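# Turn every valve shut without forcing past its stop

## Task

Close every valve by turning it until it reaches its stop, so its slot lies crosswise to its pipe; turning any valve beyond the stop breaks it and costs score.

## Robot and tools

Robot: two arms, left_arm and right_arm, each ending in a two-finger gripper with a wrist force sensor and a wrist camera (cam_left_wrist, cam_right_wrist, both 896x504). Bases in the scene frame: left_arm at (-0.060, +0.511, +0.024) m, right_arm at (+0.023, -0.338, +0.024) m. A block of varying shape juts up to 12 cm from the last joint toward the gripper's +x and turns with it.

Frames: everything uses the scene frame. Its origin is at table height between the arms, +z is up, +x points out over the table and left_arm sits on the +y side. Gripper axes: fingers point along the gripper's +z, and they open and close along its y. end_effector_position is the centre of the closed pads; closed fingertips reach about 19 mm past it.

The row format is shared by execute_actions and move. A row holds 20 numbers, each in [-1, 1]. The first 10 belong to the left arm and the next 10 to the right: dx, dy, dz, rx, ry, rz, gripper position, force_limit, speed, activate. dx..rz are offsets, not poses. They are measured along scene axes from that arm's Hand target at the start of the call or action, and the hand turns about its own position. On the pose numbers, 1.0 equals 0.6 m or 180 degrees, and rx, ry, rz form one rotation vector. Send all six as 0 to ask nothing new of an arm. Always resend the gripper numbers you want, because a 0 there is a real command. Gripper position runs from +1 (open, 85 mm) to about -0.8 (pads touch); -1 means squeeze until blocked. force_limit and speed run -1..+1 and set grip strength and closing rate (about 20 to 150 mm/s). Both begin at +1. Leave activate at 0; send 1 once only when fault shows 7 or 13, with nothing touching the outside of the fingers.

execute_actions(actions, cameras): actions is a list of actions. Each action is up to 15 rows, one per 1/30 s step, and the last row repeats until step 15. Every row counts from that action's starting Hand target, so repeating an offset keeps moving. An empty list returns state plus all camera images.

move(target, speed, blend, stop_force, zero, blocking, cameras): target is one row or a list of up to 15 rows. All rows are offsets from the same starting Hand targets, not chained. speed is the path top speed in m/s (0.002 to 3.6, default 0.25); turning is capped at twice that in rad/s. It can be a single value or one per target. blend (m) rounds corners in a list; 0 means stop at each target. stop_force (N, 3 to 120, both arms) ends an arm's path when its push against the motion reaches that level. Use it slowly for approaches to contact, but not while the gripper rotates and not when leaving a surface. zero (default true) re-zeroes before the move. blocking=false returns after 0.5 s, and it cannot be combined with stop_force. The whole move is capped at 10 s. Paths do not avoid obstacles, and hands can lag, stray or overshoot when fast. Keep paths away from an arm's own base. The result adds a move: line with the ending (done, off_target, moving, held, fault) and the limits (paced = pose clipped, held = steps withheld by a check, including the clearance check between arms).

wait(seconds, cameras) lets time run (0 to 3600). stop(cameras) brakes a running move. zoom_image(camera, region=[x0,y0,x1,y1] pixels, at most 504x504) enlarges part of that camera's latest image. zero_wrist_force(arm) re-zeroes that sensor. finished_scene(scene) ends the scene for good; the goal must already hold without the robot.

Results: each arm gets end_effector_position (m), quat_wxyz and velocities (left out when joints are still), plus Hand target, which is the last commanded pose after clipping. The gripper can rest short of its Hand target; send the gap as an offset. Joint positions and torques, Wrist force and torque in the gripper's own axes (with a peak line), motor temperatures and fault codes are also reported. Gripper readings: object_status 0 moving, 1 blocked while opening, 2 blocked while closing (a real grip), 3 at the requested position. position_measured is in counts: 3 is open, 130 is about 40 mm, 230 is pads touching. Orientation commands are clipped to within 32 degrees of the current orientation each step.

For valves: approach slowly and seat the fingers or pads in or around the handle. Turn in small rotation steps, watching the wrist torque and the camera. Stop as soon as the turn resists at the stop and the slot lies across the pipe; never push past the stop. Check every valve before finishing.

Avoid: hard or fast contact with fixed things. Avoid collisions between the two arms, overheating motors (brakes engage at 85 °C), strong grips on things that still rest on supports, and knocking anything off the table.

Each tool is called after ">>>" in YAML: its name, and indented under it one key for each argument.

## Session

>>> execute_actions:
  actions: []

Scene clock: 0.00 s.
left_arm: end_effector_position=(+0.0926, +0.1599, +0.3079) position_measured=3 object_status=3 fault=0 end_effector_quat_wxyz=(+0.015, +0.220, +0.975, -0.023) | right_arm: end_effector_position=(+0.5802, -0.0701, +0.3771) position_measured=3 object_status=3 fault=0 end_effector_quat_wxyz=(-0.219, +0.162, +0.950, +0.149)
Joint positions: left_arm=[-1.465 -1.925 1.991 -1.689 -1.553 -1.084] | right_arm=[3.604 -1.993 -1.038 -1.877 2.074 0.75]
Joint velocities: within noise
Joint torques (N m): no reading
Motor temperatures (°C): left_arm=[28 26 32 39 33 35] | right_arm=[26 30 31 38 33 36]
Wrist force (N): no reading
Wrist torque (N m): no reading
Wrist force, peak (N): no reading
Hand target: left_arm +0.0926, +0.1599, +0.3079; +0.015, +0.220, +0.975, -0.023 | right_arm +0.5802, -0.0701, +0.3771; -0.219, +0.162, +0.950, +0.149
Tool commands: left_gripper/position=+1.0 left_gripper/force_limit=+1.0 left_gripper/speed=+1.0 left_gripper/activate=+0.0 right_gripper/position=+1.0 right_gripper/force_limit=+1.0 right_gripper/speed=+1.0 right_gripper/activate=+0.0
camera_calibration:
cam_left_wrist: T_world_to_cam=[[0.42184, 0.90648, -0.01886, -0.17121], [0.84278, -0.38436, 0.37681, -0.11762], [0.33432, -0.17484, -0.9261, 0.41158]] pos_world=[0.03375, 0.18195, 0.42225]
cam_right_wrist: T_world_to_cam=[[0.36678, 0.90774, 0.20367, -0.21468], [0.92895, -0.34555, -0.13284, -0.49537], [-0.0502, 0.23792, -0.96999, 0.53845]] pos_world=[0.56595, -0.10441, 0.50021]

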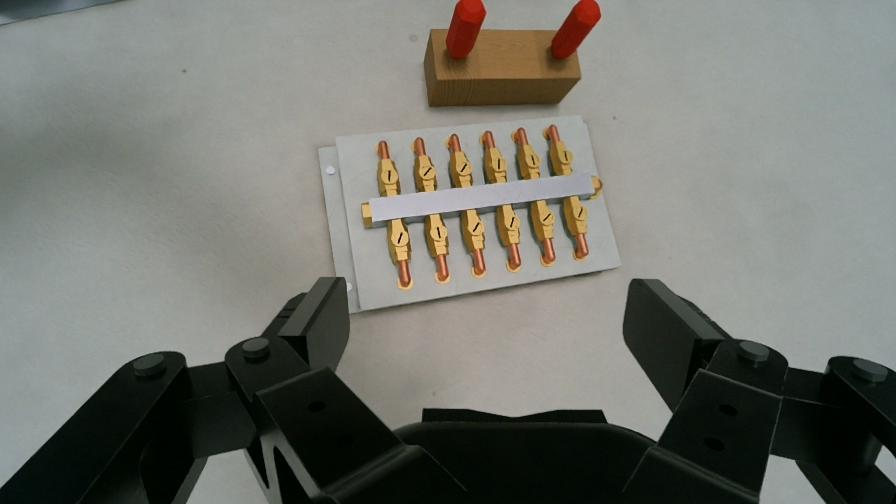

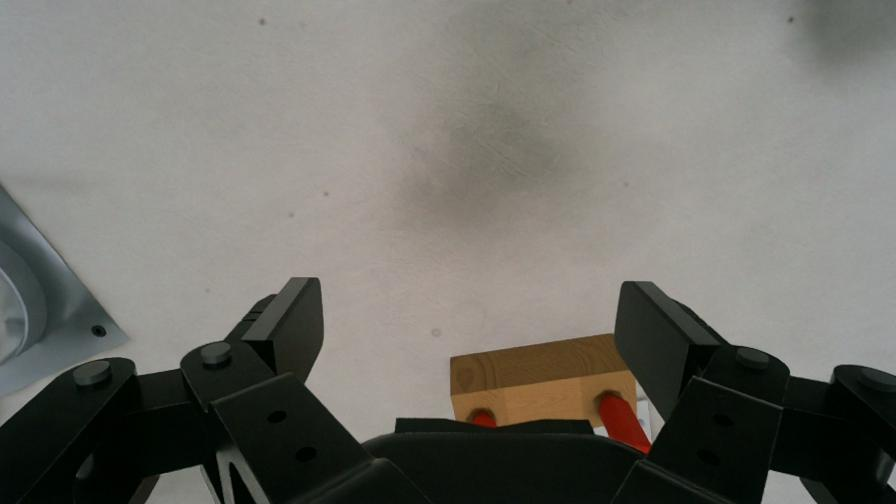

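>>> zoom_image:
  camera: "cam_left_wrist"
  region: [400, 0, 620, 120]

>>> zoom_image:
  camera: "cam_right_wrist"
  region: [430, 320, 670, 460]

>>> zoom_image:
  camera: "cam_left_wrist"
  region: [360, 120, 610, 290]

Scaled by 2.291 from the camera's image (finer frame: 1280x720).

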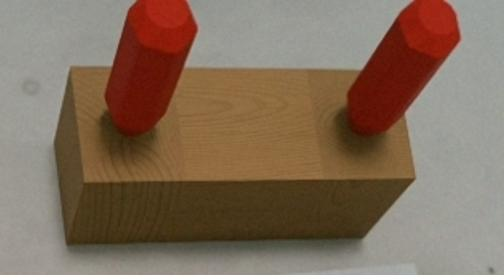

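Scaled by 2.100 from the camera's image (finer frame: 1280x720).

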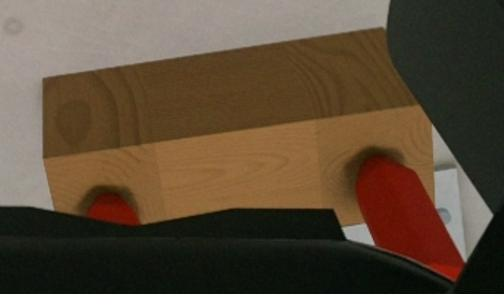

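Scaled by 2.016 from the camera's image (finer frame: 1280x720).

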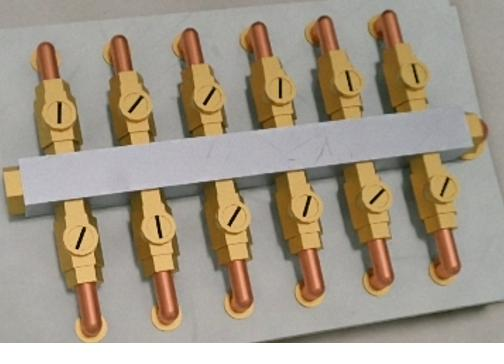

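>>> move:
  target:
    - [0.179,0.333,0.187,0,0,0,1,1,1,0,-0.217,0.117,-0.05,-0.1194,-0.1239,0,1,1,1,0]
  speed: 0.35
  cameras: ["cam_left_wrist"]

Scene clock: 14.37 s.
left_arm: end_effector_position=(+0.2000, +0.3596, +0.4200) position_measured=3 object_status=3 fault=0 end_effector_quat_wxyz=(+0.015, +0.220, +0.975, -0.023) | right_arm: end_effector_position=(+0.4500, +0.0000, +0.3471) position_measured=3 object_status=3 fault=0 end_effector_quat_wxyz=(+0.002, +0.168, +0.986, -0.001)
Joint positions: left_arm=[-0.909 -2.104 1.797 -1.317 -1.583 -0.53] | right_arm=[4.059 -1.655 -1.502 -1.556 1.567 1.256]
Joint torques (N m): left_arm=[8.67 -9.39 -19.42 -3.48 1.16 0.57] | right_arm=[15.16 12.03 36.4 -0.33 -1.94 2.32]
Wrist force (N): left_arm=[-0.1 -0.5 -0.4] | right_arm=[-0.7 -0.5 0.3]
Wrist torque (N m): left_arm=[-0.06 0.02 -0.08] | right_arm=[-0.15 0.13 -0.05]
Wrist force, peak (N): left_arm=[-2.6 8.6 0.1] | right_arm=[-9.4 -9.9 -5.4]
Hand target: left_arm +0.2000, +0.3597, +0.4201; +0.015, +0.220, +0.975, -0.023 | right_arm +0.4500, +0.0001, +0.3471; +0.002, +0.168, +0.986, -0.001
Off the commanded pose: left_arm 0.000 m, 0 deg | right_arm 0.000 m, 0 deg.
move: done
cam_left_wrist: T_world_to_cam=[[0.42185, 0.90647, -0.0189, -0.39549], [0.84281, -0.38437, 0.37673, -0.17353], [0.33423, -0.17485, -0.92613, 0.51445]] pos_world=[0.14115, 0.38175, 0.53435]

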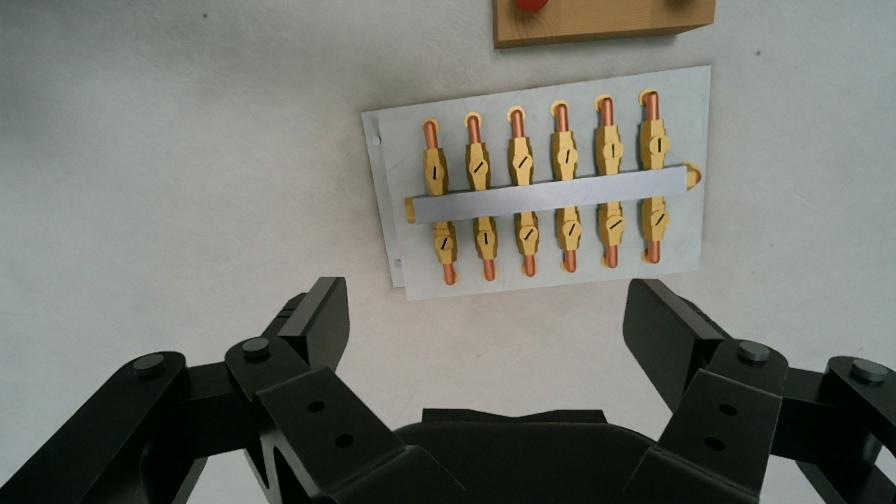

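>>> move:
  target: [0,0,0,0,0,0,1,1,1,0,-0.1,0.07,-0.05,0,0,0.5133,1,1,1,0]
  speed: 0.8

>>> move:
  target: [0,0,0,0,0,0,1,1,1,0,-0.087,0.077,-0.128,0,0,0.5133,1,1,1,0]
  speed: 0.8
  cameras: ["cam_left_wrist"]

Scene clock: 16.77 s.
left_arm: end_effector_position=(+0.2000, +0.3597, +0.4201) position_measured=3 object_status=3 fault=0 end_effector_quat_wxyz=(+0.015, +0.220, +0.975, -0.023) | right_arm: end_effector_position=(+0.3899, +0.0421, +0.3170) position_measured=3 object_status=3 fault=0 end_effector_quat_wxyz=(+0.002, -0.595, +0.804, +0.001) end_effector_velocity=(+0.000, +0.000, +0.001) end_effector_angular_velocity=(+0.000, -0.001, +0.006)
Joint positions: left_arm=[-0.909 -2.104 1.797 -1.317 -1.583 -0.53] | right_arm=[4.199 -1.617 -1.62 -1.471 1.57 -0.217]
Joint velocities: left_arm=[within noise] | right_arm=[-0.001 0 0.002 -0.002 -0.001 -0.007]
Joint torques (N m): left_arm=[8.44 -11.06 -33.1 -0.48 0.83 -1.26] | right_arm=[-10.13 34.29 40 -0.41 -1.05 -2.11]
Wrist force (N): left_arm=[-0.2 -0.6 -0.7] | right_arm=[-0.3 -0.7 0.2]
Wrist torque (N m): left_arm=[-0.06 0.03 -0.09] | right_arm=[-0.17 0.07 0.10]
Wrist force, peak (N): left_arm=[-0.3 -1.0 -0.8] | right_arm=[-2.4 -2.7 -0.1]
Hand target: left_arm +0.2000, +0.3597, +0.4201; +0.015, +0.220, +0.975, -0.023 | right_arm +0.3900, +0.0421, +0.3171; +0.002, -0.595, +0.804, +0.000
Off the commanded pose: left_arm 0.000 m, 0 deg | right_arm 0.000 m, 0 deg.
move: done

Scene clock: 18.37 s.
left_arm: end_effector_position=(+0.2000, +0.3597, +0.4201) position_measured=3 object_status=3 fault=0 end_effector_quat_wxyz=(+0.015, +0.220, +0.975, -0.023) | right_arm: end_effector_position=(+0.3377, +0.0883, +0.2400) position_measured=3 object_status=3 fault=0 end_effector_quat_wxyz=(-0.001, +0.992, -0.127, -0.002) end_effector_velocity=(+0.000, +0.000, +0.001) end_effector_angular_velocity=(+0.002, -0.001, +0.007)
Joint positions: left_arm=[-0.909 -2.104 1.797 -1.317 -1.583 -0.53] | right_arm=[4.328 -1.659 -1.775 -1.278 1.575 -1.7]
Joint velocities: left_arm=[within noise] | right_arm=[-0.001 0.001 0.001 0 0 -0.007]
Joint torques (N m): left_arm=[8.12 -10.79 -33.42 -0.57 0.47 -1.16] | right_arm=[-10.86 48.75 39.01 -0.22 -1 -2.15]
Wrist force (N): left_arm=[0.1 -0.7 -0.5] | right_arm=[-0.2 -0.3 0.3]
Wrist torque (N m): left_arm=[-0.08 -0.01 -0.09] | right_arm=[-0.12 0.05 0.09]
Wrist force, peak (N): left_arm=[-0.1 -1.1 -0.8] | right_arm=[0.5 -2.5 -0.4]
Hand target: left_arm +0.2000, +0.3597, +0.4201; +0.015, +0.220, +0.975, -0.023 | right_arm +0.3378, +0.0883, +0.2403; -0.001, +0.992, -0.127, -0.002
Off the commanded pose: left_arm 0.000 m, 0 deg | right_arm 0.000 m, 0 deg.
move: done
cam_left_wrist: T_world_to_cam=[[0.42184, 0.90648, -0.01886, -0.39551], [0.84278, -0.38436, 0.37681, -0.17361], [0.33432, -0.17484, -0.9261, 0.51452]] pos_world=[0.14115, 0.38175, 0.53445]

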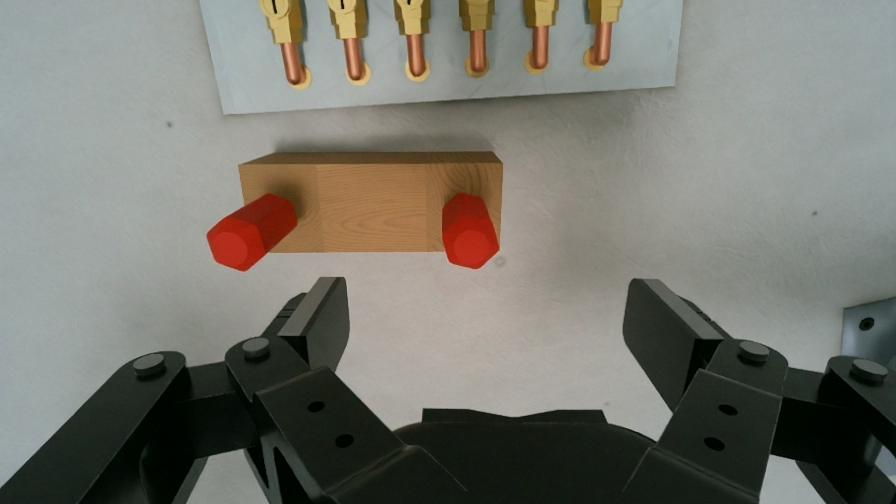

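>>> zoom_image:
  camera: "cam_left_wrist"
  region: [200, 150, 510, 280]

Scaled by 1.626 from the camera's image (finer frame: 1280x720).

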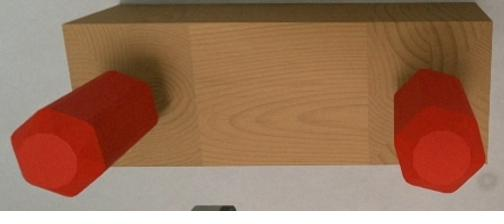

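>>> zoom_image:
  camera: "cam_left_wrist"
  region: [430, 180, 520, 275]

>>> zoom_image:
  camera: "cam_left_wrist"
  region: [200, 185, 300, 275]

Scaled by 5.305 from the camera's image (finer frame: 1280x720).

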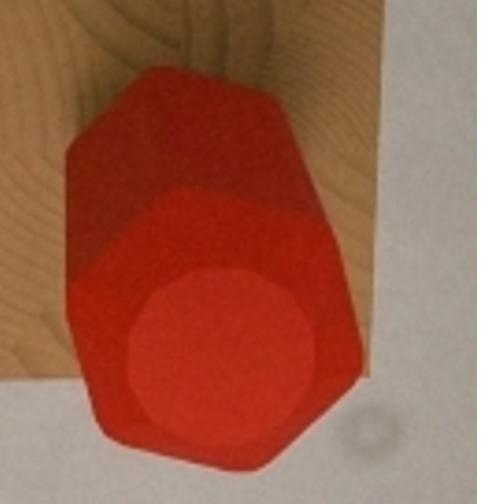

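Scaled by 5.040 from the camera's image (finer frame: 1280x720).

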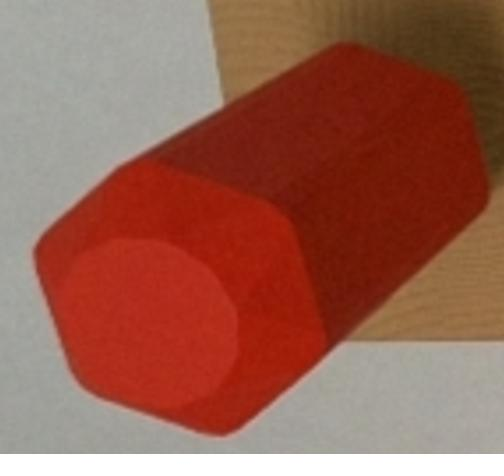

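>>> move:
  target: [0,0,0,0,0,0,1,1,1,0,-0.0192,0.0077,-0.09,0,0,0.0694,1,1,1,0]
  speed: 0.1
  cameras: ["cam_left_wrist"]

Scene clock: 27.97 s.
left_arm: end_effector_position=(+0.2000, +0.3597, +0.4201) position_measured=3 object_status=3 fault=0 end_effector_quat_wxyz=(+0.015, +0.220, +0.975, -0.023) | right_arm: end_effector_position=(+0.3262, +0.0929, +0.1860) position_measured=3 object_status=3 fault=0 end_effector_quat_wxyz=(-0.001, +1.000, -0.018, -0.002)
Joint positions: left_arm=[-0.909 -2.104 1.797 -1.317 -1.583 -0.53] | right_arm=[4.352 -1.699 -1.877 -1.136 1.575 -1.894]
Joint torques (N m): left_arm=[7.47 -11.08 -32.98 -0.8 -0.49 -1.07] | right_arm=[-5.95 49.81 38.44 -0.26 2.39 2.18]
Wrist force (N): left_arm=[0.4 -0.6 -0.9] | right_arm=[-0.5 -0.5 0.4]
Wrist torque (N m): left_arm=[-0.06 -0.07 -0.09] | right_arm=[-0.16 0.11 0.06]
Wrist force, peak (N): left_arm=[-0.1 -1.0 -1.1] | right_arm=[-0.7 -0.5 1.2]
Hand target: left_arm +0.2000, +0.3597, +0.4201; +0.015, +0.220, +0.975, -0.023 | right_arm +0.3263, +0.0929, +0.1863; -0.001, +1.000, -0.018, -0.002
Off the commanded pose: left_arm 0.000 m, 0 deg | right_arm 0.000 m, 0 deg.
move: done
cam_left_wrist: T_world_to_cam=[[0.42184, 0.90648, -0.01886, -0.39551], [0.84278, -0.38436, 0.37681, -0.17361], [0.33432, -0.17484, -0.9261, 0.51452]] pos_world=[0.14115, 0.38175, 0.53445]

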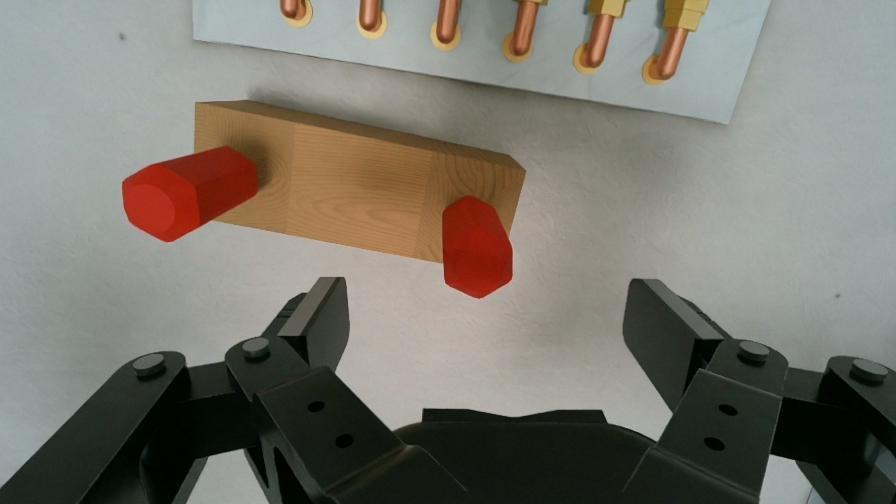

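>>> move:
  target: [0,0,0,0,0,0,1,1,1,0,-0.0033,0,-0.1352,0,0,0,1,1,1,0]
  speed: 0.1
  stop_force: 15
  cameras: ["cam_left_wrist"]

Scene clock: 31.10 s.
left_arm: end_effector_position=(+0.2000, +0.3597, +0.4201) position_measured=3 object_status=3 fault=0 end_effector_quat_wxyz=(+0.015, +0.220, +0.975, -0.023) | right_arm: end_effector_position=(+0.3243, +0.0929, +0.1051) position_measured=3 object_status=3 fault=0 end_effector_quat_wxyz=(-0.001, +1.000, -0.018, -0.002)
Joint positions: left_arm=[-0.909 -2.104 1.797 -1.317 -1.583 -0.53] | right_arm=[4.356 -1.802 -1.993 -0.918 1.575 -1.891]
Joint torques (N m): left_arm=[6.62 -11.05 -32.57 -0.99 -1.22 -1.03] | right_arm=[0.79 53.66 35.06 3.74 0.61 -1.12]
Wrist force (N): left_arm=[-0.4 -0.8 -0.6] | right_arm=[-0.8 -0.3 0.1]
Wrist torque (N m): left_arm=[-0.10 0.05 -0.08] | right_arm=[-0.12 0.16 0.07]
Wrist force, peak (N): left_arm=[0.1 -0.9 -0.9] | right_arm=[-0.5 -0.5 -2.0]
Hand target: left_arm +0.2000, +0.3597, +0.4201; +0.015, +0.220, +0.975, -0.023 | right_arm +0.3243, +0.0929, +0.1051; -0.001, +1.000, -0.018, -0.002
Off the commanded pose: left_arm 0.000 m, 0 deg | right_arm 0.000 m, 0 deg.
move: done
cam_left_wrist: T_world_to_cam=[[0.42184, 0.90648, -0.01886, -0.39551], [0.84278, -0.38436, 0.37681, -0.17361], [0.33432, -0.17484, -0.9261, 0.51452]] pos_world=[0.14115, 0.38175, 0.53445]

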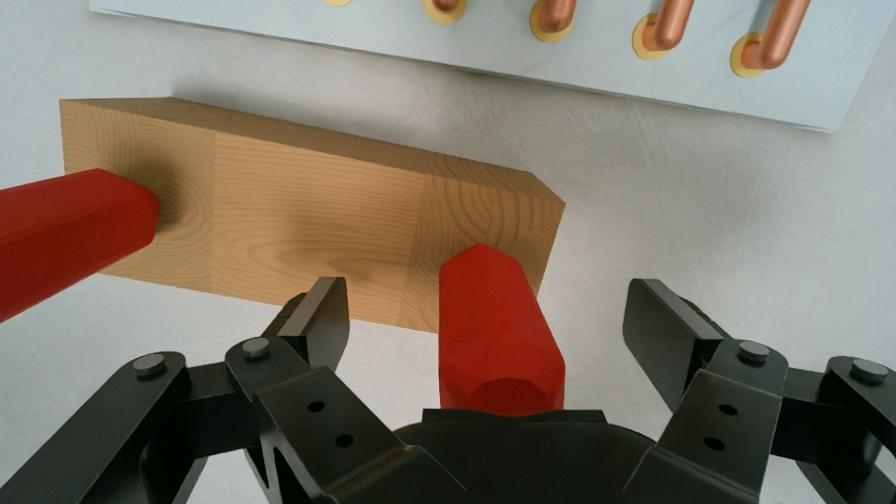

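>>> move:
  target: [0,0,0,0,0,0,1,1,1,0,0,0,0,0,0,0,-0.98,0.5,-1,0]
  speed: 0.1
  cameras: ["cam_left_wrist"]

Scene clock: 34.97 s.
left_arm: end_effector_position=(+0.2000, +0.3597, +0.4201) position_measured=3 object_status=3 fault=0 end_effector_quat_wxyz=(+0.015, +0.220, +0.975, -0.023) | right_arm: end_effector_position=(+0.3243, +0.0929, +0.1052) position_measured=164 object_status=0 fault=0 end_effector_quat_wxyz=(-0.001, +1.000, -0.018, -0.002)
Joint positions: left_arm=[-0.909 -2.104 1.797 -1.317 -1.583 -0.53] | right_arm=[4.356 -1.802 -1.993 -0.917 1.575 -1.891]
Joint torques (N m): left_arm=[7.01 -10.63 -33.01 -1.08 -1.58 -1.14] | right_arm=[-10.74 50.95 28.79 1.38 -1.78 -2.07]
Wrist force (N): left_arm=[-0.2 -0.9 -0.6] | right_arm=[-1.0 -1.1 -2.6]
Wrist torque (N m): left_arm=[-0.12 0.04 -0.09] | right_arm=[-0.05 0.12 0.07]
Wrist force, peak (N): left_arm=[-0.4 -1.1 -1.2] | right_arm=[-1.0 -1.1 -2.6]
Hand target: left_arm +0.2000, +0.3597, +0.4201; +0.015, +0.220, +0.975, -0.023 | right_arm +0.3243, +0.0929, +0.1051; -0.001, +1.000, -0.018, -0.002
Off the commanded pose: left_arm 0.000 m, 0 deg | right_arm 0.000 m, 0 deg.
move: done
cam_left_wrist: T_world_to_cam=[[0.42184, 0.90648, -0.01886, -0.39551], [0.84278, -0.38436, 0.37681, -0.17361], [0.33432, -0.17484, -0.9261, 0.51452]] pos_world=[0.14115, 0.38175, 0.53445]

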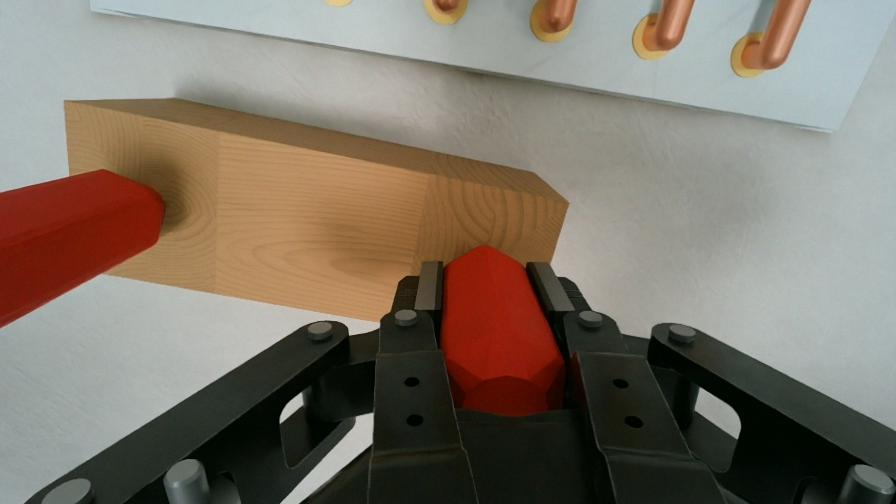

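>>> move:
  target: [0,0,0,0,0,0,1,1,1,0,0,0,0.225,0,0,0,-0.98,0.5,-1,0]
  speed: 0.12
  cameras: ["cam_left_wrist"]

>>> zoom_image:
  camera: "cam_left_wrist"
  region: [450, 190, 500, 240]

Scene clock: 37.13 s.
left_arm: end_effector_position=(+0.2000, +0.3597, +0.4201) position_measured=3 object_status=3 fault=0 end_effector_quat_wxyz=(+0.015, +0.220, +0.975, -0.023) | right_arm: end_effector_position=(+0.3244, +0.0929, +0.2403) position_measured=164 object_status=2 fault=0 end_effector_quat_wxyz=(-0.001, +1.000, -0.018, -0.002)
Joint positions: left_arm=[-0.909 -2.104 1.797 -1.317 -1.583 -0.53] | right_arm=[4.356 -1.649 -1.785 -1.277 1.575 -1.891]
Joint torques (N m): left_arm=[6.51 -11.03 -33.3 -1.17 -1.45 -1.09] | right_arm=[4.27 12.34 10.2 4.66 -1.3 1.53]
Wrist force (N): left_arm=[-0.1 -0.4 -0.6] | right_arm=[-0.5 -0.3 0.9]
Wrist torque (N m): left_arm=[-0.03 0.01 -0.10] | right_arm=[-0.12 0.09 0.07]
Wrist force, peak (N): left_arm=[0.2 -1.0 -1.0] | right_arm=[-0.4 -1.4 3.9]
Hand target: left_arm +0.2000, +0.3597, +0.4201; +0.015, +0.220, +0.975, -0.023 | right_arm +0.3243, +0.0929, +0.2401; -0.001, +1.000, -0.018, -0.002
Off the commanded pose: left_arm 0.000 m, 0 deg | right_arm 0.000 m, 0 deg.
move: done
cam_left_wrist: T_world_to_cam=[[0.42184, 0.90648, -0.01886, -0.39551], [0.84278, -0.38436, 0.37681, -0.17361], [0.33432, -0.17484, -0.9261, 0.51452]] pos_world=[0.14115, 0.38175, 0.53445]

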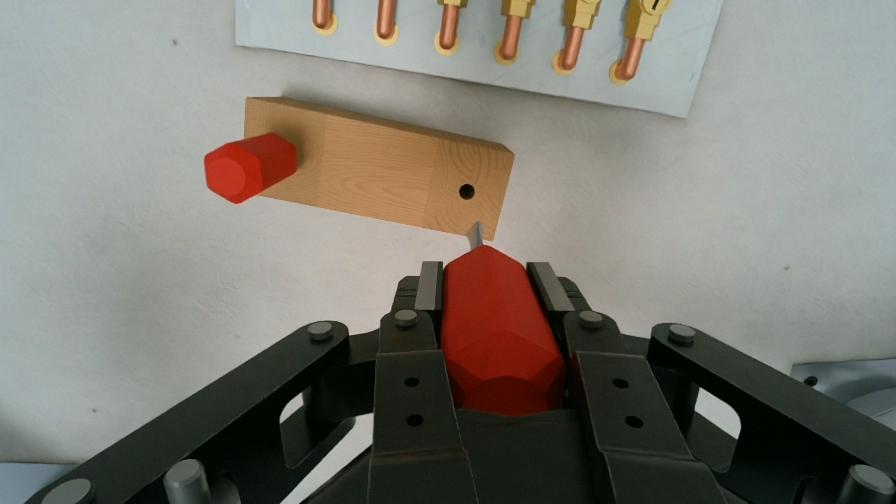

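Scaled by 10.080 from the camera's image (finer frame: 1280x720).

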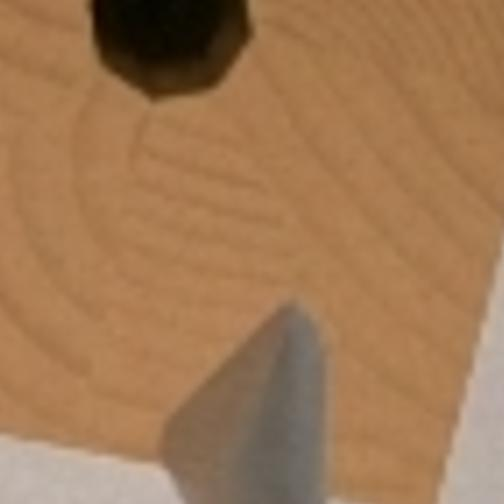

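>>> move:
  target: [0,0,0,0,0,0,1,1,1,0,0.14,-0.06,0.05,0,0,0,-0.98,0.5,-1,0]
  speed: 0.25
  cameras: ["cam_left_wrist"]

>>> zoom_image:
  camera: "cam_left_wrist"
  region: [180, 0, 430, 140]

>>> zoom_image:
  camera: "cam_left_wrist"
  region: [400, 0, 650, 140]

Scene clock: 44.23 s.
left_arm: end_effector_position=(+0.2000, +0.3597, +0.4201) position_measured=3 object_status=3 fault=0 end_effector_quat_wxyz=(+0.015, +0.220, +0.975, -0.023) | right_arm: end_effector_position=(+0.4083, +0.0570, +0.2700) position_measured=164 object_status=2 fault=0 end_effector_quat_wxyz=(-0.001, +1.000, -0.018, -0.002)
Joint positions: left_arm=[-0.909 -2.104 1.797 -1.317 -1.583 -0.53] | right_arm=[4.181 -1.694 -1.657 -1.362 1.575 -2.066]
Joint torques (N m): left_arm=[5.69 -10.92 -33.33 -1.28 -1.56 -0.98] | right_arm=[-6.1 53.17 15.24 6.02 1.52 -0.51]
Wrist force (N): left_arm=[-0.3 -0.8 -0.5] | right_arm=[-0.5 -1.4 0.7]
Wrist torque (N m): left_arm=[-0.10 0.04 -0.09] | right_arm=[-0.29 0.11 0.08]
Wrist force, peak (N): left_arm=[0.3 -1.2 -0.9] | right_arm=[9.4 6.2 -0.1]
Hand target: left_arm +0.2000, +0.3597, +0.4201; +0.015, +0.220, +0.975, -0.023 | right_arm +0.4083, +0.0569, +0.2701; -0.001, +1.000, -0.018, -0.002
Off the commanded pose: left_arm 0.000 m, 0 deg | right_arm 0.000 m, 0 deg.
move: done
cam_left_wrist: T_world_to_cam=[[0.42184, 0.90648, -0.01886, -0.39551], [0.84278, -0.38436, 0.37681, -0.17361], [0.33432, -0.17484, -0.9261, 0.51452]] pos_world=[0.14115, 0.38175, 0.53445]

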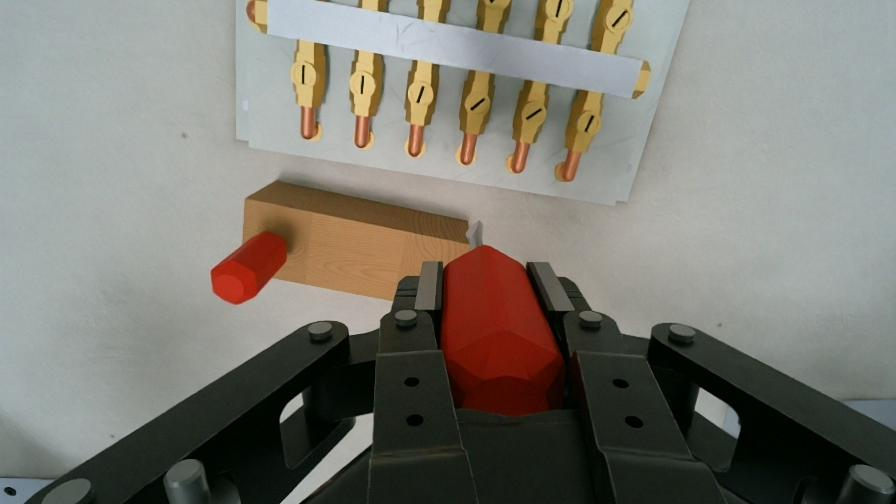

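Scaled by 2.016 from the camera's image (finer frame: 1280x720).

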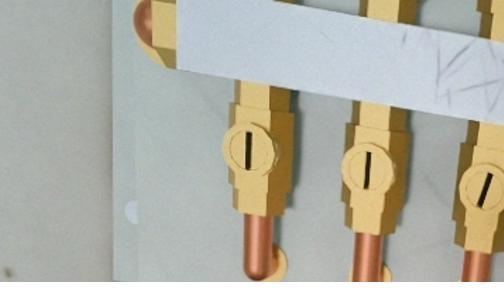

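Scaled by 2.016 from the camera's image (finer frame: 1280x720).

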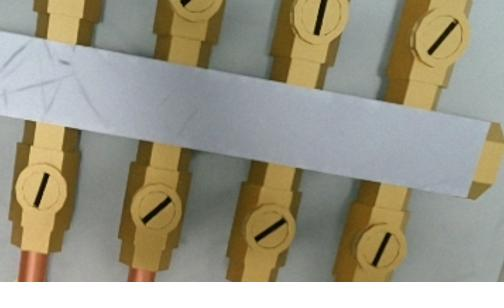

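>>> move:
  target:
    - [0,0,0,0,0,0,1,1,1,0,0.1135,0.1963,-0.06,0,0,0.18,-0.98,0.5,-1,0]
    - [0,0,0,0,0,0,1,1,1,0,0.1282,0.1828,-0.12,0,0,0.1839,-0.98,0.5,-1,0]
  speed: [0.2,0.03]
  cameras: ["cam_left_wrist"]

>>> zoom_image:
  camera: "cam_left_wrist"
  region: [430, 180, 530, 250]

Scene clock: 54.77 s.
left_arm: end_effector_position=(+0.2000, +0.3597, +0.4201) position_measured=3 object_status=3 fault=0 end_effector_quat_wxyz=(+0.015, +0.220, +0.975, -0.023) | right_arm: end_effector_position=(+0.4853, +0.1665, +0.1979) position_measured=164 object_status=2 fault=0 end_effector_quat_wxyz=(+0.000, +0.964, +0.268, -0.002) end_effector_velocity=(+0.000, -0.001, +0.001) end_effector_angular_velocity=(-0.003, +0.001, +0.000)
Joint positions: left_arm=[-0.909 -2.104 1.797 -1.317 -1.583 -0.53] | right_arm=[4.165 -2.048 -1.375 -1.292 1.574 -2.66]
Joint velocities: left_arm=[within noise] | right_arm=[0 0.001 0.001 -0.005 -0.001 0]
Joint torques (N m): left_arm=[4.78 -10.81 -33.21 -1.43 -1.51 -1.22] | right_arm=[0.07 42.21 39.06 -0.4 -1.37 0.95]
Wrist force (N): left_arm=[0.0 -0.6 -0.7] | right_arm=[-0.5 -1.6 0.7]
Wrist torque (N m): left_arm=[-0.07 0.00 -0.09] | right_arm=[-0.30 0.13 0.09]
Wrist force, peak (N): left_arm=[0.0 -1.1 -0.8] | right_arm=[1.0 -2.2 1.4]
Hand target: left_arm +0.2000, +0.3597, +0.4201; +0.015, +0.220, +0.975, -0.023 | right_arm +0.4852, +0.1666, +0.1981; +0.000, +0.964, +0.268, -0.002
Off the commanded pose: left_arm 0.000 m, 0 deg | right_arm 0.000 m, 0 deg.
move: done
cam_left_wrist: T_world_to_cam=[[0.42184, 0.90648, -0.01886, -0.39551], [0.84278, -0.38436, 0.37681, -0.17361], [0.33432, -0.17484, -0.9261, 0.51452]] pos_world=[0.14115, 0.38175, 0.53445]

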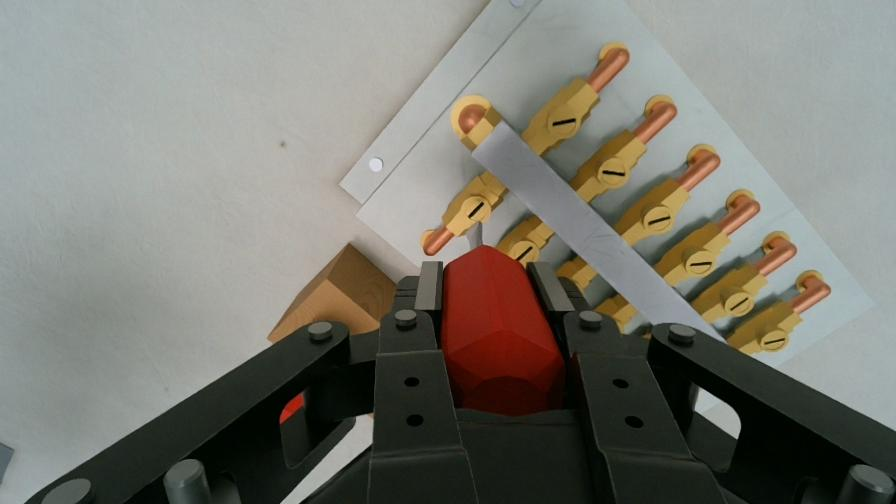

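Scaled by 5.040 from the camera's image (finer frame: 1280x720).

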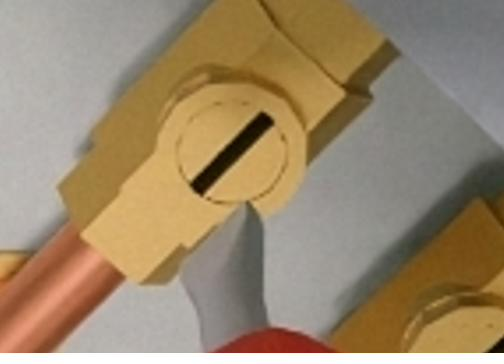

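>>> move:
  target: [0,0,0,0,0,0,1,1,1,0,0.0063,0.0008,-0.0165,0,0,0,-0.98,0.5,-1,0]
  speed: 0.02
  stop_force: 10
  cameras: ["cam_left_wrist"]

>>> zoom_image:
  camera: "cam_left_wrist"
  region: [440, 190, 510, 240]

Scene clock: 58.50 s.
left_arm: end_effector_position=(+0.2000, +0.3597, +0.4201) position_measured=3 object_status=3 fault=0 end_effector_quat_wxyz=(+0.015, +0.220, +0.975, -0.023) | right_arm: end_effector_position=(+0.4890, +0.1671, +0.1882) position_measured=164 object_status=2 fault=0 end_effector_quat_wxyz=(+0.000, +0.964, +0.268, -0.002)
Joint positions: left_arm=[-0.909 -2.104 1.797 -1.317 -1.583 -0.53] | right_arm=[4.16 -2.062 -1.38 -1.273 1.574 -2.664]
Joint torques (N m): left_arm=[4.64 -10.7 -33.28 -1.64 -1.5 -1.08] | right_arm=[15.23 74.66 39.89 -0.22 -1.93 2.17]
Wrist force (N): left_arm=[0.0 -0.4 -0.5] | right_arm=[-0.7 -1.3 1.0]
Wrist torque (N m): left_arm=[-0.03 -0.01 -0.09] | right_arm=[-0.24 0.15 0.09]
Wrist force, peak (N): left_arm=[-0.2 -0.8 -1.2] | right_arm=[-0.4 -1.8 1.2]
Hand target: left_arm +0.2000, +0.3597, +0.4201; +0.015, +0.220, +0.975, -0.023 | right_arm +0.4890, +0.1671, +0.1882; +0.000, +0.964, +0.268, -0.002
Off the commanded pose: left_arm 0.000 m, 0 deg | right_arm 0.000 m, 0 deg.
move: done
cam_left_wrist: T_world_to_cam=[[0.42184, 0.90648, -0.01886, -0.39551], [0.84278, -0.38436, 0.37681, -0.17361], [0.33432, -0.17484, -0.9261, 0.51452]] pos_world=[0.14115, 0.38175, 0.53445]

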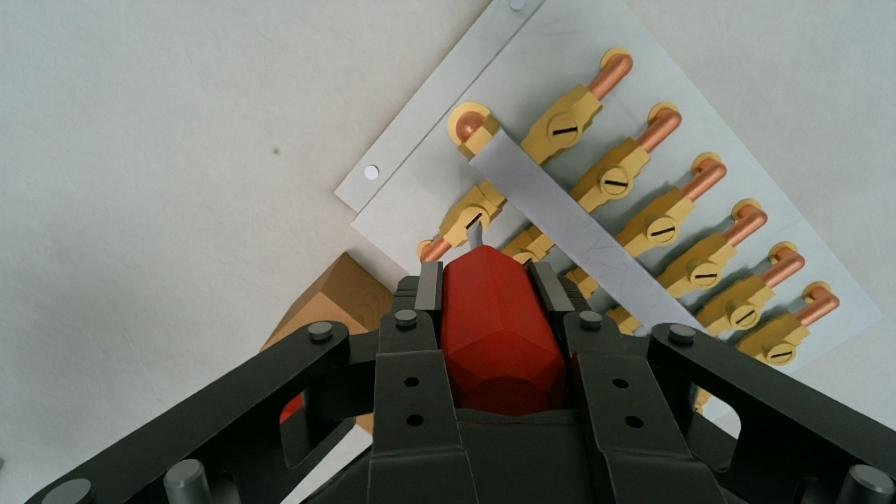

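Scaled by 7.200 from the camera's image (finer frame: 1280x720).

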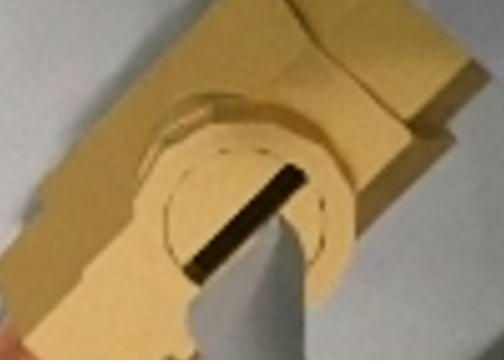

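>>> move:
  target: [0,0,0,0,0,0,1,1,1,0,0.0006,-0.0012,-0.0105,0,0,0,-0.98,0.5,-1,0]
  speed: 0.015
  stop_force: 8
  cameras: ["cam_left_wrist"]

>>> zoom_image:
  camera: "cam_left_wrist"
  region: [450, 190, 500, 240]

Scene clock: 60.87 s.
left_arm: end_effector_position=(+0.2000, +0.3597, +0.4201) position_measured=3 object_status=3 fault=0 end_effector_quat_wxyz=(+0.015, +0.220, +0.975, -0.023) | right_arm: end_effector_position=(+0.4894, +0.1663, +0.1818) position_measured=164 object_status=2 fault=0 end_effector_quat_wxyz=(+0.000, +0.964, +0.268, -0.002)
Joint positions: left_arm=[-0.909 -2.104 1.797 -1.317 -1.583 -0.53] | right_arm=[4.159 -2.066 -1.391 -1.258 1.574 -2.665]
Joint torques (N m): left_arm=[4.16 -11.08 -33.24 -1.7 -1.47 -1.12] | right_arm=[-12.65 36.16 38.45 -0.28 -1.79 -1.73]
Wrist force (N): left_arm=[-0.3 -0.6 -0.5] | right_arm=[-0.4 -1.3 0.9]
Wrist torque (N m): left_arm=[-0.06 0.04 -0.09] | right_arm=[-0.24 0.10 0.08]
Wrist force, peak (N): left_arm=[0.0 -1.0 -1.0] | right_arm=[-0.5 -1.6 1.0]
Hand target: left_arm +0.2000, +0.3597, +0.4201; +0.015, +0.220, +0.975, -0.023 | right_arm +0.4894, +0.1663, +0.1819; +0.000, +0.964, +0.268, -0.002
Off the commanded pose: left_arm 0.000 m, 0 deg | right_arm 0.000 m, 0 deg.
move: done
cam_left_wrist: T_world_to_cam=[[0.42184, 0.90648, -0.01886, -0.39551], [0.84278, -0.38436, 0.37681, -0.17361], [0.33432, -0.17484, -0.9261, 0.51452]] pos_world=[0.14115, 0.38175, 0.53445]

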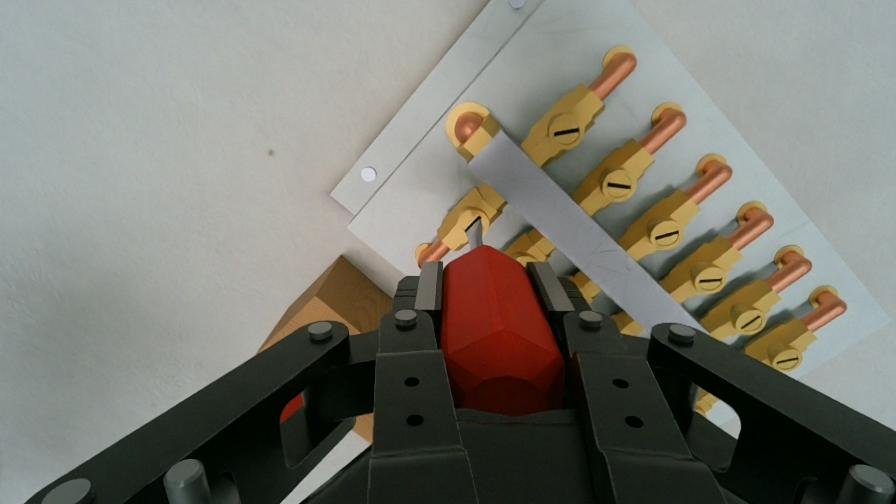

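Scaled by 10.080 from the camera's image (finer frame: 1280x720).

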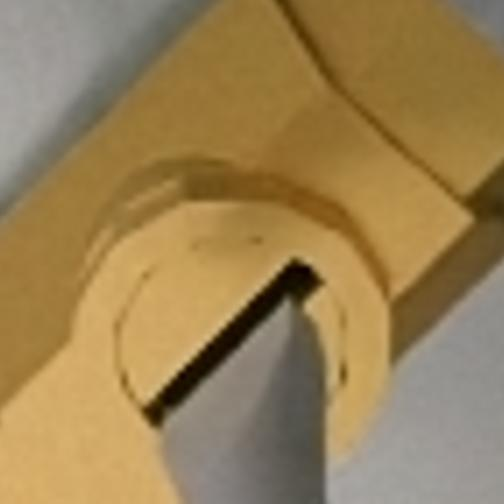

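>>> move:
  target: [0,0,0,0,0,0,1,1,1,0,0,0,-0.014,0,0,0,-0.98,0.5,-1,0]
  speed: 0.01
  stop_force: 12
  cameras: ["cam_left_wrist"]

>>> zoom_image:
  camera: "cam_left_wrist"
  region: [450, 190, 500, 240]

Scene clock: 63.77 s.
left_arm: end_effector_position=(+0.2000, +0.3597, +0.4201) position_measured=3 object_status=3 fault=0 end_effector_quat_wxyz=(+0.015, +0.220, +0.975, -0.023) | right_arm: end_effector_position=(+0.4894, +0.1663, +0.1734) position_measured=164 object_status=2 fault=0 end_effector_quat_wxyz=(+0.000, +0.964, +0.268, -0.002)
Joint positions: left_arm=[-0.909 -2.104 1.797 -1.317 -1.583 -0.53] | right_arm=[4.159 -2.072 -1.404 -1.239 1.574 -2.665]
Joint torques (N m): left_arm=[3.73 -10.83 -33.13 -1.83 -1.53 -1.17] | right_arm=[-10.69 40.17 32.16 -0.27 -1.99 2.1]
Wrist force (N): left_arm=[0.0 -0.8 -0.8] | right_arm=[-0.6 -1.3 1.0]
Wrist torque (N m): left_arm=[-0.09 -0.01 -0.10] | right_arm=[-0.24 0.13 0.09]
Wrist force, peak (N): left_arm=[-0.1 -1.0 -1.0] | right_arm=[-0.6 -1.6 1.0]
Hand target: left_arm +0.2000, +0.3597, +0.4201; +0.015, +0.220, +0.975, -0.023 | right_arm +0.4894, +0.1663, +0.1735; +0.000, +0.964, +0.268, -0.002
Off the commanded pose: left_arm 0.000 m, 0 deg | right_arm 0.000 m, 0 deg.
move: done
cam_left_wrist: T_world_to_cam=[[0.42184, 0.90648, -0.01886, -0.39551], [0.84278, -0.38436, 0.37681, -0.17361], [0.33432, -0.17484, -0.9261, 0.51452]] pos_world=[0.14115, 0.38175, 0.53445]

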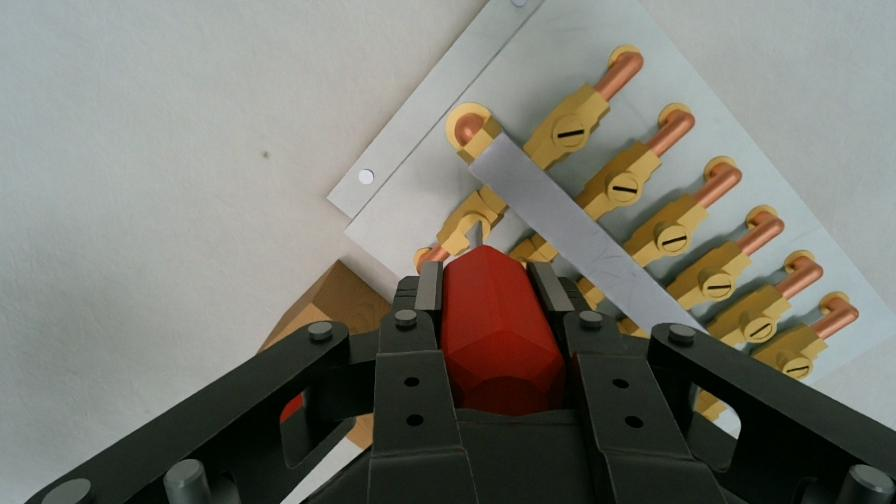

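Scaled by 10.080 from the camera's image (finer frame: 1280x720).

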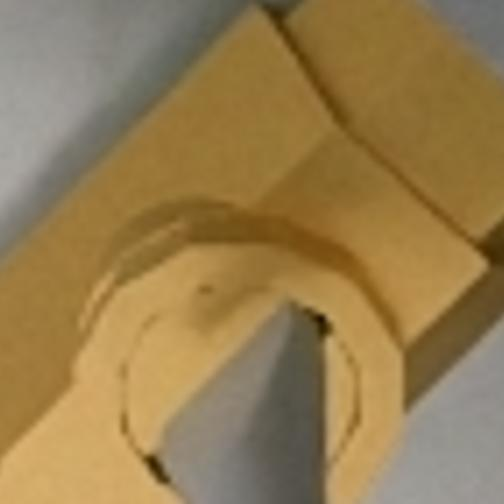

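>>> move:
  target: [0,0,0,0,0,0,1,1,1,0,-0.0005,-0.002,0,0,0,0,-0.98,0.5,-1,0]
  speed: 0.015

>>> move:
  target: [0,0,0,0,0,0,1,1,1,0,0,0,-0.018,0,0,0,-0.98,0.5,-1,0]
  speed: 0.01
  stop_force: 12
  cameras: ["cam_left_wrist"]

>>> zoom_image:
  camera: "cam_left_wrist"
  region: [450, 190, 500, 240]

Scene clock: 65.97 s.
left_arm: end_effector_position=(+0.2000, +0.3597, +0.4201) position_measured=3 object_status=3 fault=0 end_effector_quat_wxyz=(+0.015, +0.220, +0.975, -0.023) | right_arm: end_effector_position=(+0.4891, +0.1651, +0.1737) position_measured=164 object_status=2 fault=0 end_effector_quat_wxyz=(+0.000, +0.964, +0.268, -0.002)
Joint positions: left_arm=[-0.909 -2.104 1.797 -1.317 -1.583 -0.53] | right_arm=[4.159 -2.069 -1.408 -1.238 1.574 -2.665]
Joint torques (N m): left_arm=[3.21 -10.91 -32.98 -1.97 -1.47 -1.12] | right_arm=[-8.52 46.36 23.66 6.42 -1.96 -2.56]
Wrist force (N): left_arm=[0.4 -0.9 -0.7] | right_arm=[-0.5 -1.5 0.6]
Wrist torque (N m): left_arm=[-0.11 -0.06 -0.09] | right_arm=[-0.27 0.12 0.09]
Wrist force, peak (N): left_arm=[0.1 -1.4 -0.8] | right_arm=[-0.7 -1.8 0.9]
Hand target: left_arm +0.2000, +0.3597, +0.4201; +0.015, +0.220, +0.975, -0.023 | right_arm +0.4891, +0.1651, +0.1735; +0.000, +0.964, +0.268, -0.002
Off the commanded pose: left_arm 0.000 m, 0 deg | right_arm 0.000 m, 0 deg.
move: done

Scene clock: 67.67 s.
left_arm: end_effector_position=(+0.2000, +0.3597, +0.4201) position_measured=3 object_status=3 fault=0 end_effector_quat_wxyz=(+0.015, +0.220, +0.975, -0.023) | right_arm: end_effector_position=(+0.4891, +0.1651, +0.1626) position_measured=164 object_status=2 fault=0 end_effector_quat_wxyz=(+0.000, +0.964, +0.268, -0.002)
Joint positions: left_arm=[-0.909 -2.104 1.797 -1.317 -1.583 -0.53] | right_arm=[4.159 -2.078 -1.424 -1.213 1.574 -2.665]
Joint torques (N m): left_arm=[2.94 -11.2 -33.59 -1.85 -1.54 -1.1] | right_arm=[4.75 39.86 29.09 -0.51 -1.93 -2.5]
Wrist force (N): left_arm=[-0.1 -1.0 -0.6] | right_arm=[-1.1 -1.1 -2.6]
Wrist torque (N m): left_arm=[-0.13 0.00 -0.10] | right_arm=[-0.27 0.11 0.09]
Wrist force, peak (N): left_arm=[0.2 -0.9 -0.9] | right_arm=[-1.2 -1.0 -2.7]
Hand target: left_arm +0.2000, +0.3597, +0.4201; +0.015, +0.220, +0.975, -0.023 | right_arm +0.4891, +0.1651, +0.1627; +0.000, +0.964, +0.268, -0.002
Off the commanded pose: left_arm 0.000 m, 0 deg | right_arm 0.000 m, 0 deg.
move: done
cam_left_wrist: T_world_to_cam=[[0.42184, 0.90648, -0.01886, -0.39551], [0.84278, -0.38436, 0.37681, -0.17361], [0.33432, -0.17484, -0.9261, 0.51452]] pos_world=[0.14115, 0.38175, 0.53445]

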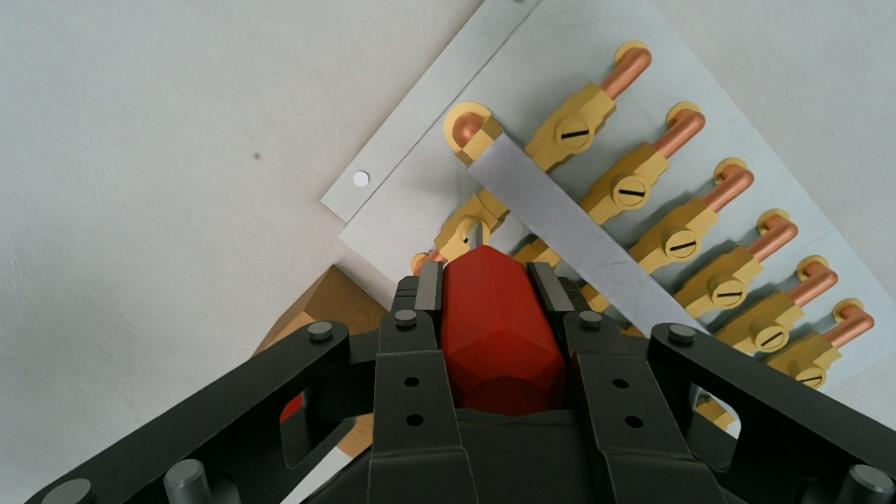

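Scaled by 10.080 from the camera's image (finer frame: 1280x720).

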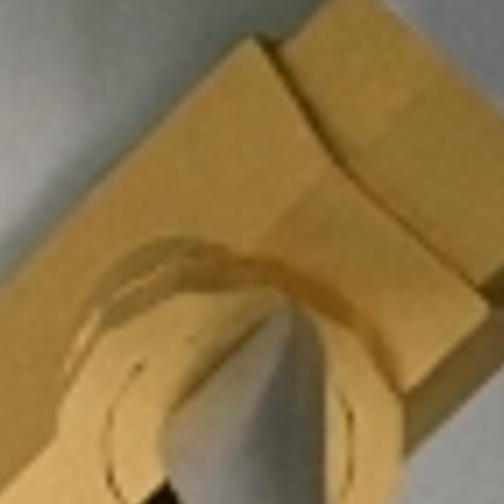

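>>> move:
  target:
    - [0,0,0,0,0,0,1,1,1,0,0,0,0.004,0,0,0,-0.98,0.5,-1,0]
    - [0,0,0,0,0,0,1,1,1,0,-0.0008,-0.0031,0.004,0,0,0,-0.98,0.5,-1,0]
  speed: 0.02
  cameras: ["cam_left_wrist"]

>>> zoom_image:
  camera: "cam_left_wrist"
  region: [450, 195, 500, 245]

Scene clock: 69.33 s.
left_arm: end_effector_position=(+0.2000, +0.3597, +0.4201) position_measured=3 object_status=3 fault=0 end_effector_quat_wxyz=(+0.015, +0.220, +0.975, -0.023) | right_arm: end_effector_position=(+0.4885, +0.1633, +0.1652) position_measured=164 object_status=2 fault=0 end_effector_quat_wxyz=(+0.000, +0.964, +0.268, -0.002)
Joint positions: left_arm=[-0.909 -2.104 1.797 -1.317 -1.583 -0.53] | right_arm=[4.158 -2.072 -1.426 -1.216 1.574 -2.666]
Joint torques (N m): left_arm=[3.33 -11.36 -33.33 -1.98 -1.51 -0.96] | right_arm=[-13.3 47.37 33.28 5.25 -2.02 -1.57]
Wrist force (N): left_arm=[0.2 -0.5 -0.8] | right_arm=[-0.4 -1.1 0.7]
Wrist torque (N m): left_arm=[-0.06 -0.03 -0.09] | right_arm=[-0.23 0.10 0.09]
Wrist force, peak (N): left_arm=[0.1 -0.8 -1.0] | right_arm=[-0.8 -1.3 -3.7]
Hand target: left_arm +0.2000, +0.3597, +0.4201; +0.015, +0.220, +0.975, -0.023 | right_arm +0.4886, +0.1633, +0.1651; +0.000, +0.964, +0.268, -0.002
Off the commanded pose: left_arm 0.000 m, 0 deg | right_arm 0.000 m, 0 deg.
move: done
cam_left_wrist: T_world_to_cam=[[0.42184, 0.90648, -0.01886, -0.39551], [0.84278, -0.38436, 0.37681, -0.17361], [0.33432, -0.17484, -0.9261, 0.51452]] pos_world=[0.14115, 0.38175, 0.53445]

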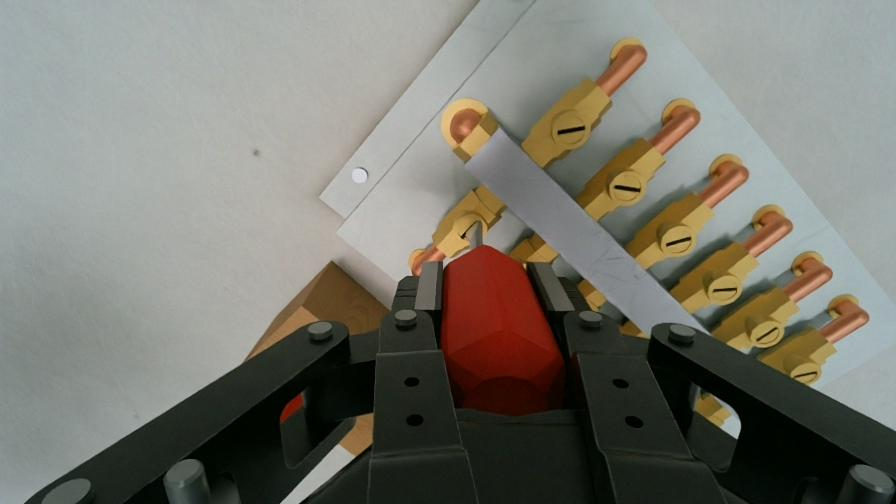

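Scaled by 10.080 from the camera's image (finer frame: 1280x720).

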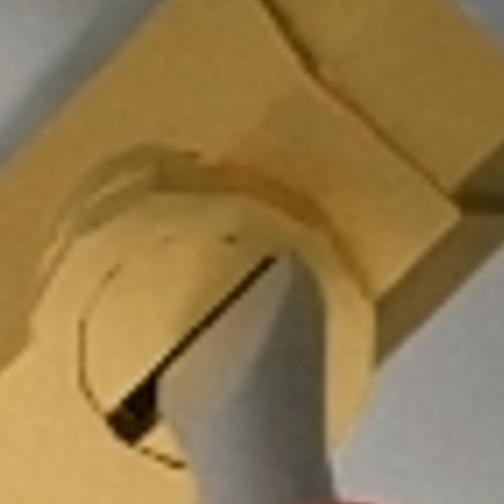

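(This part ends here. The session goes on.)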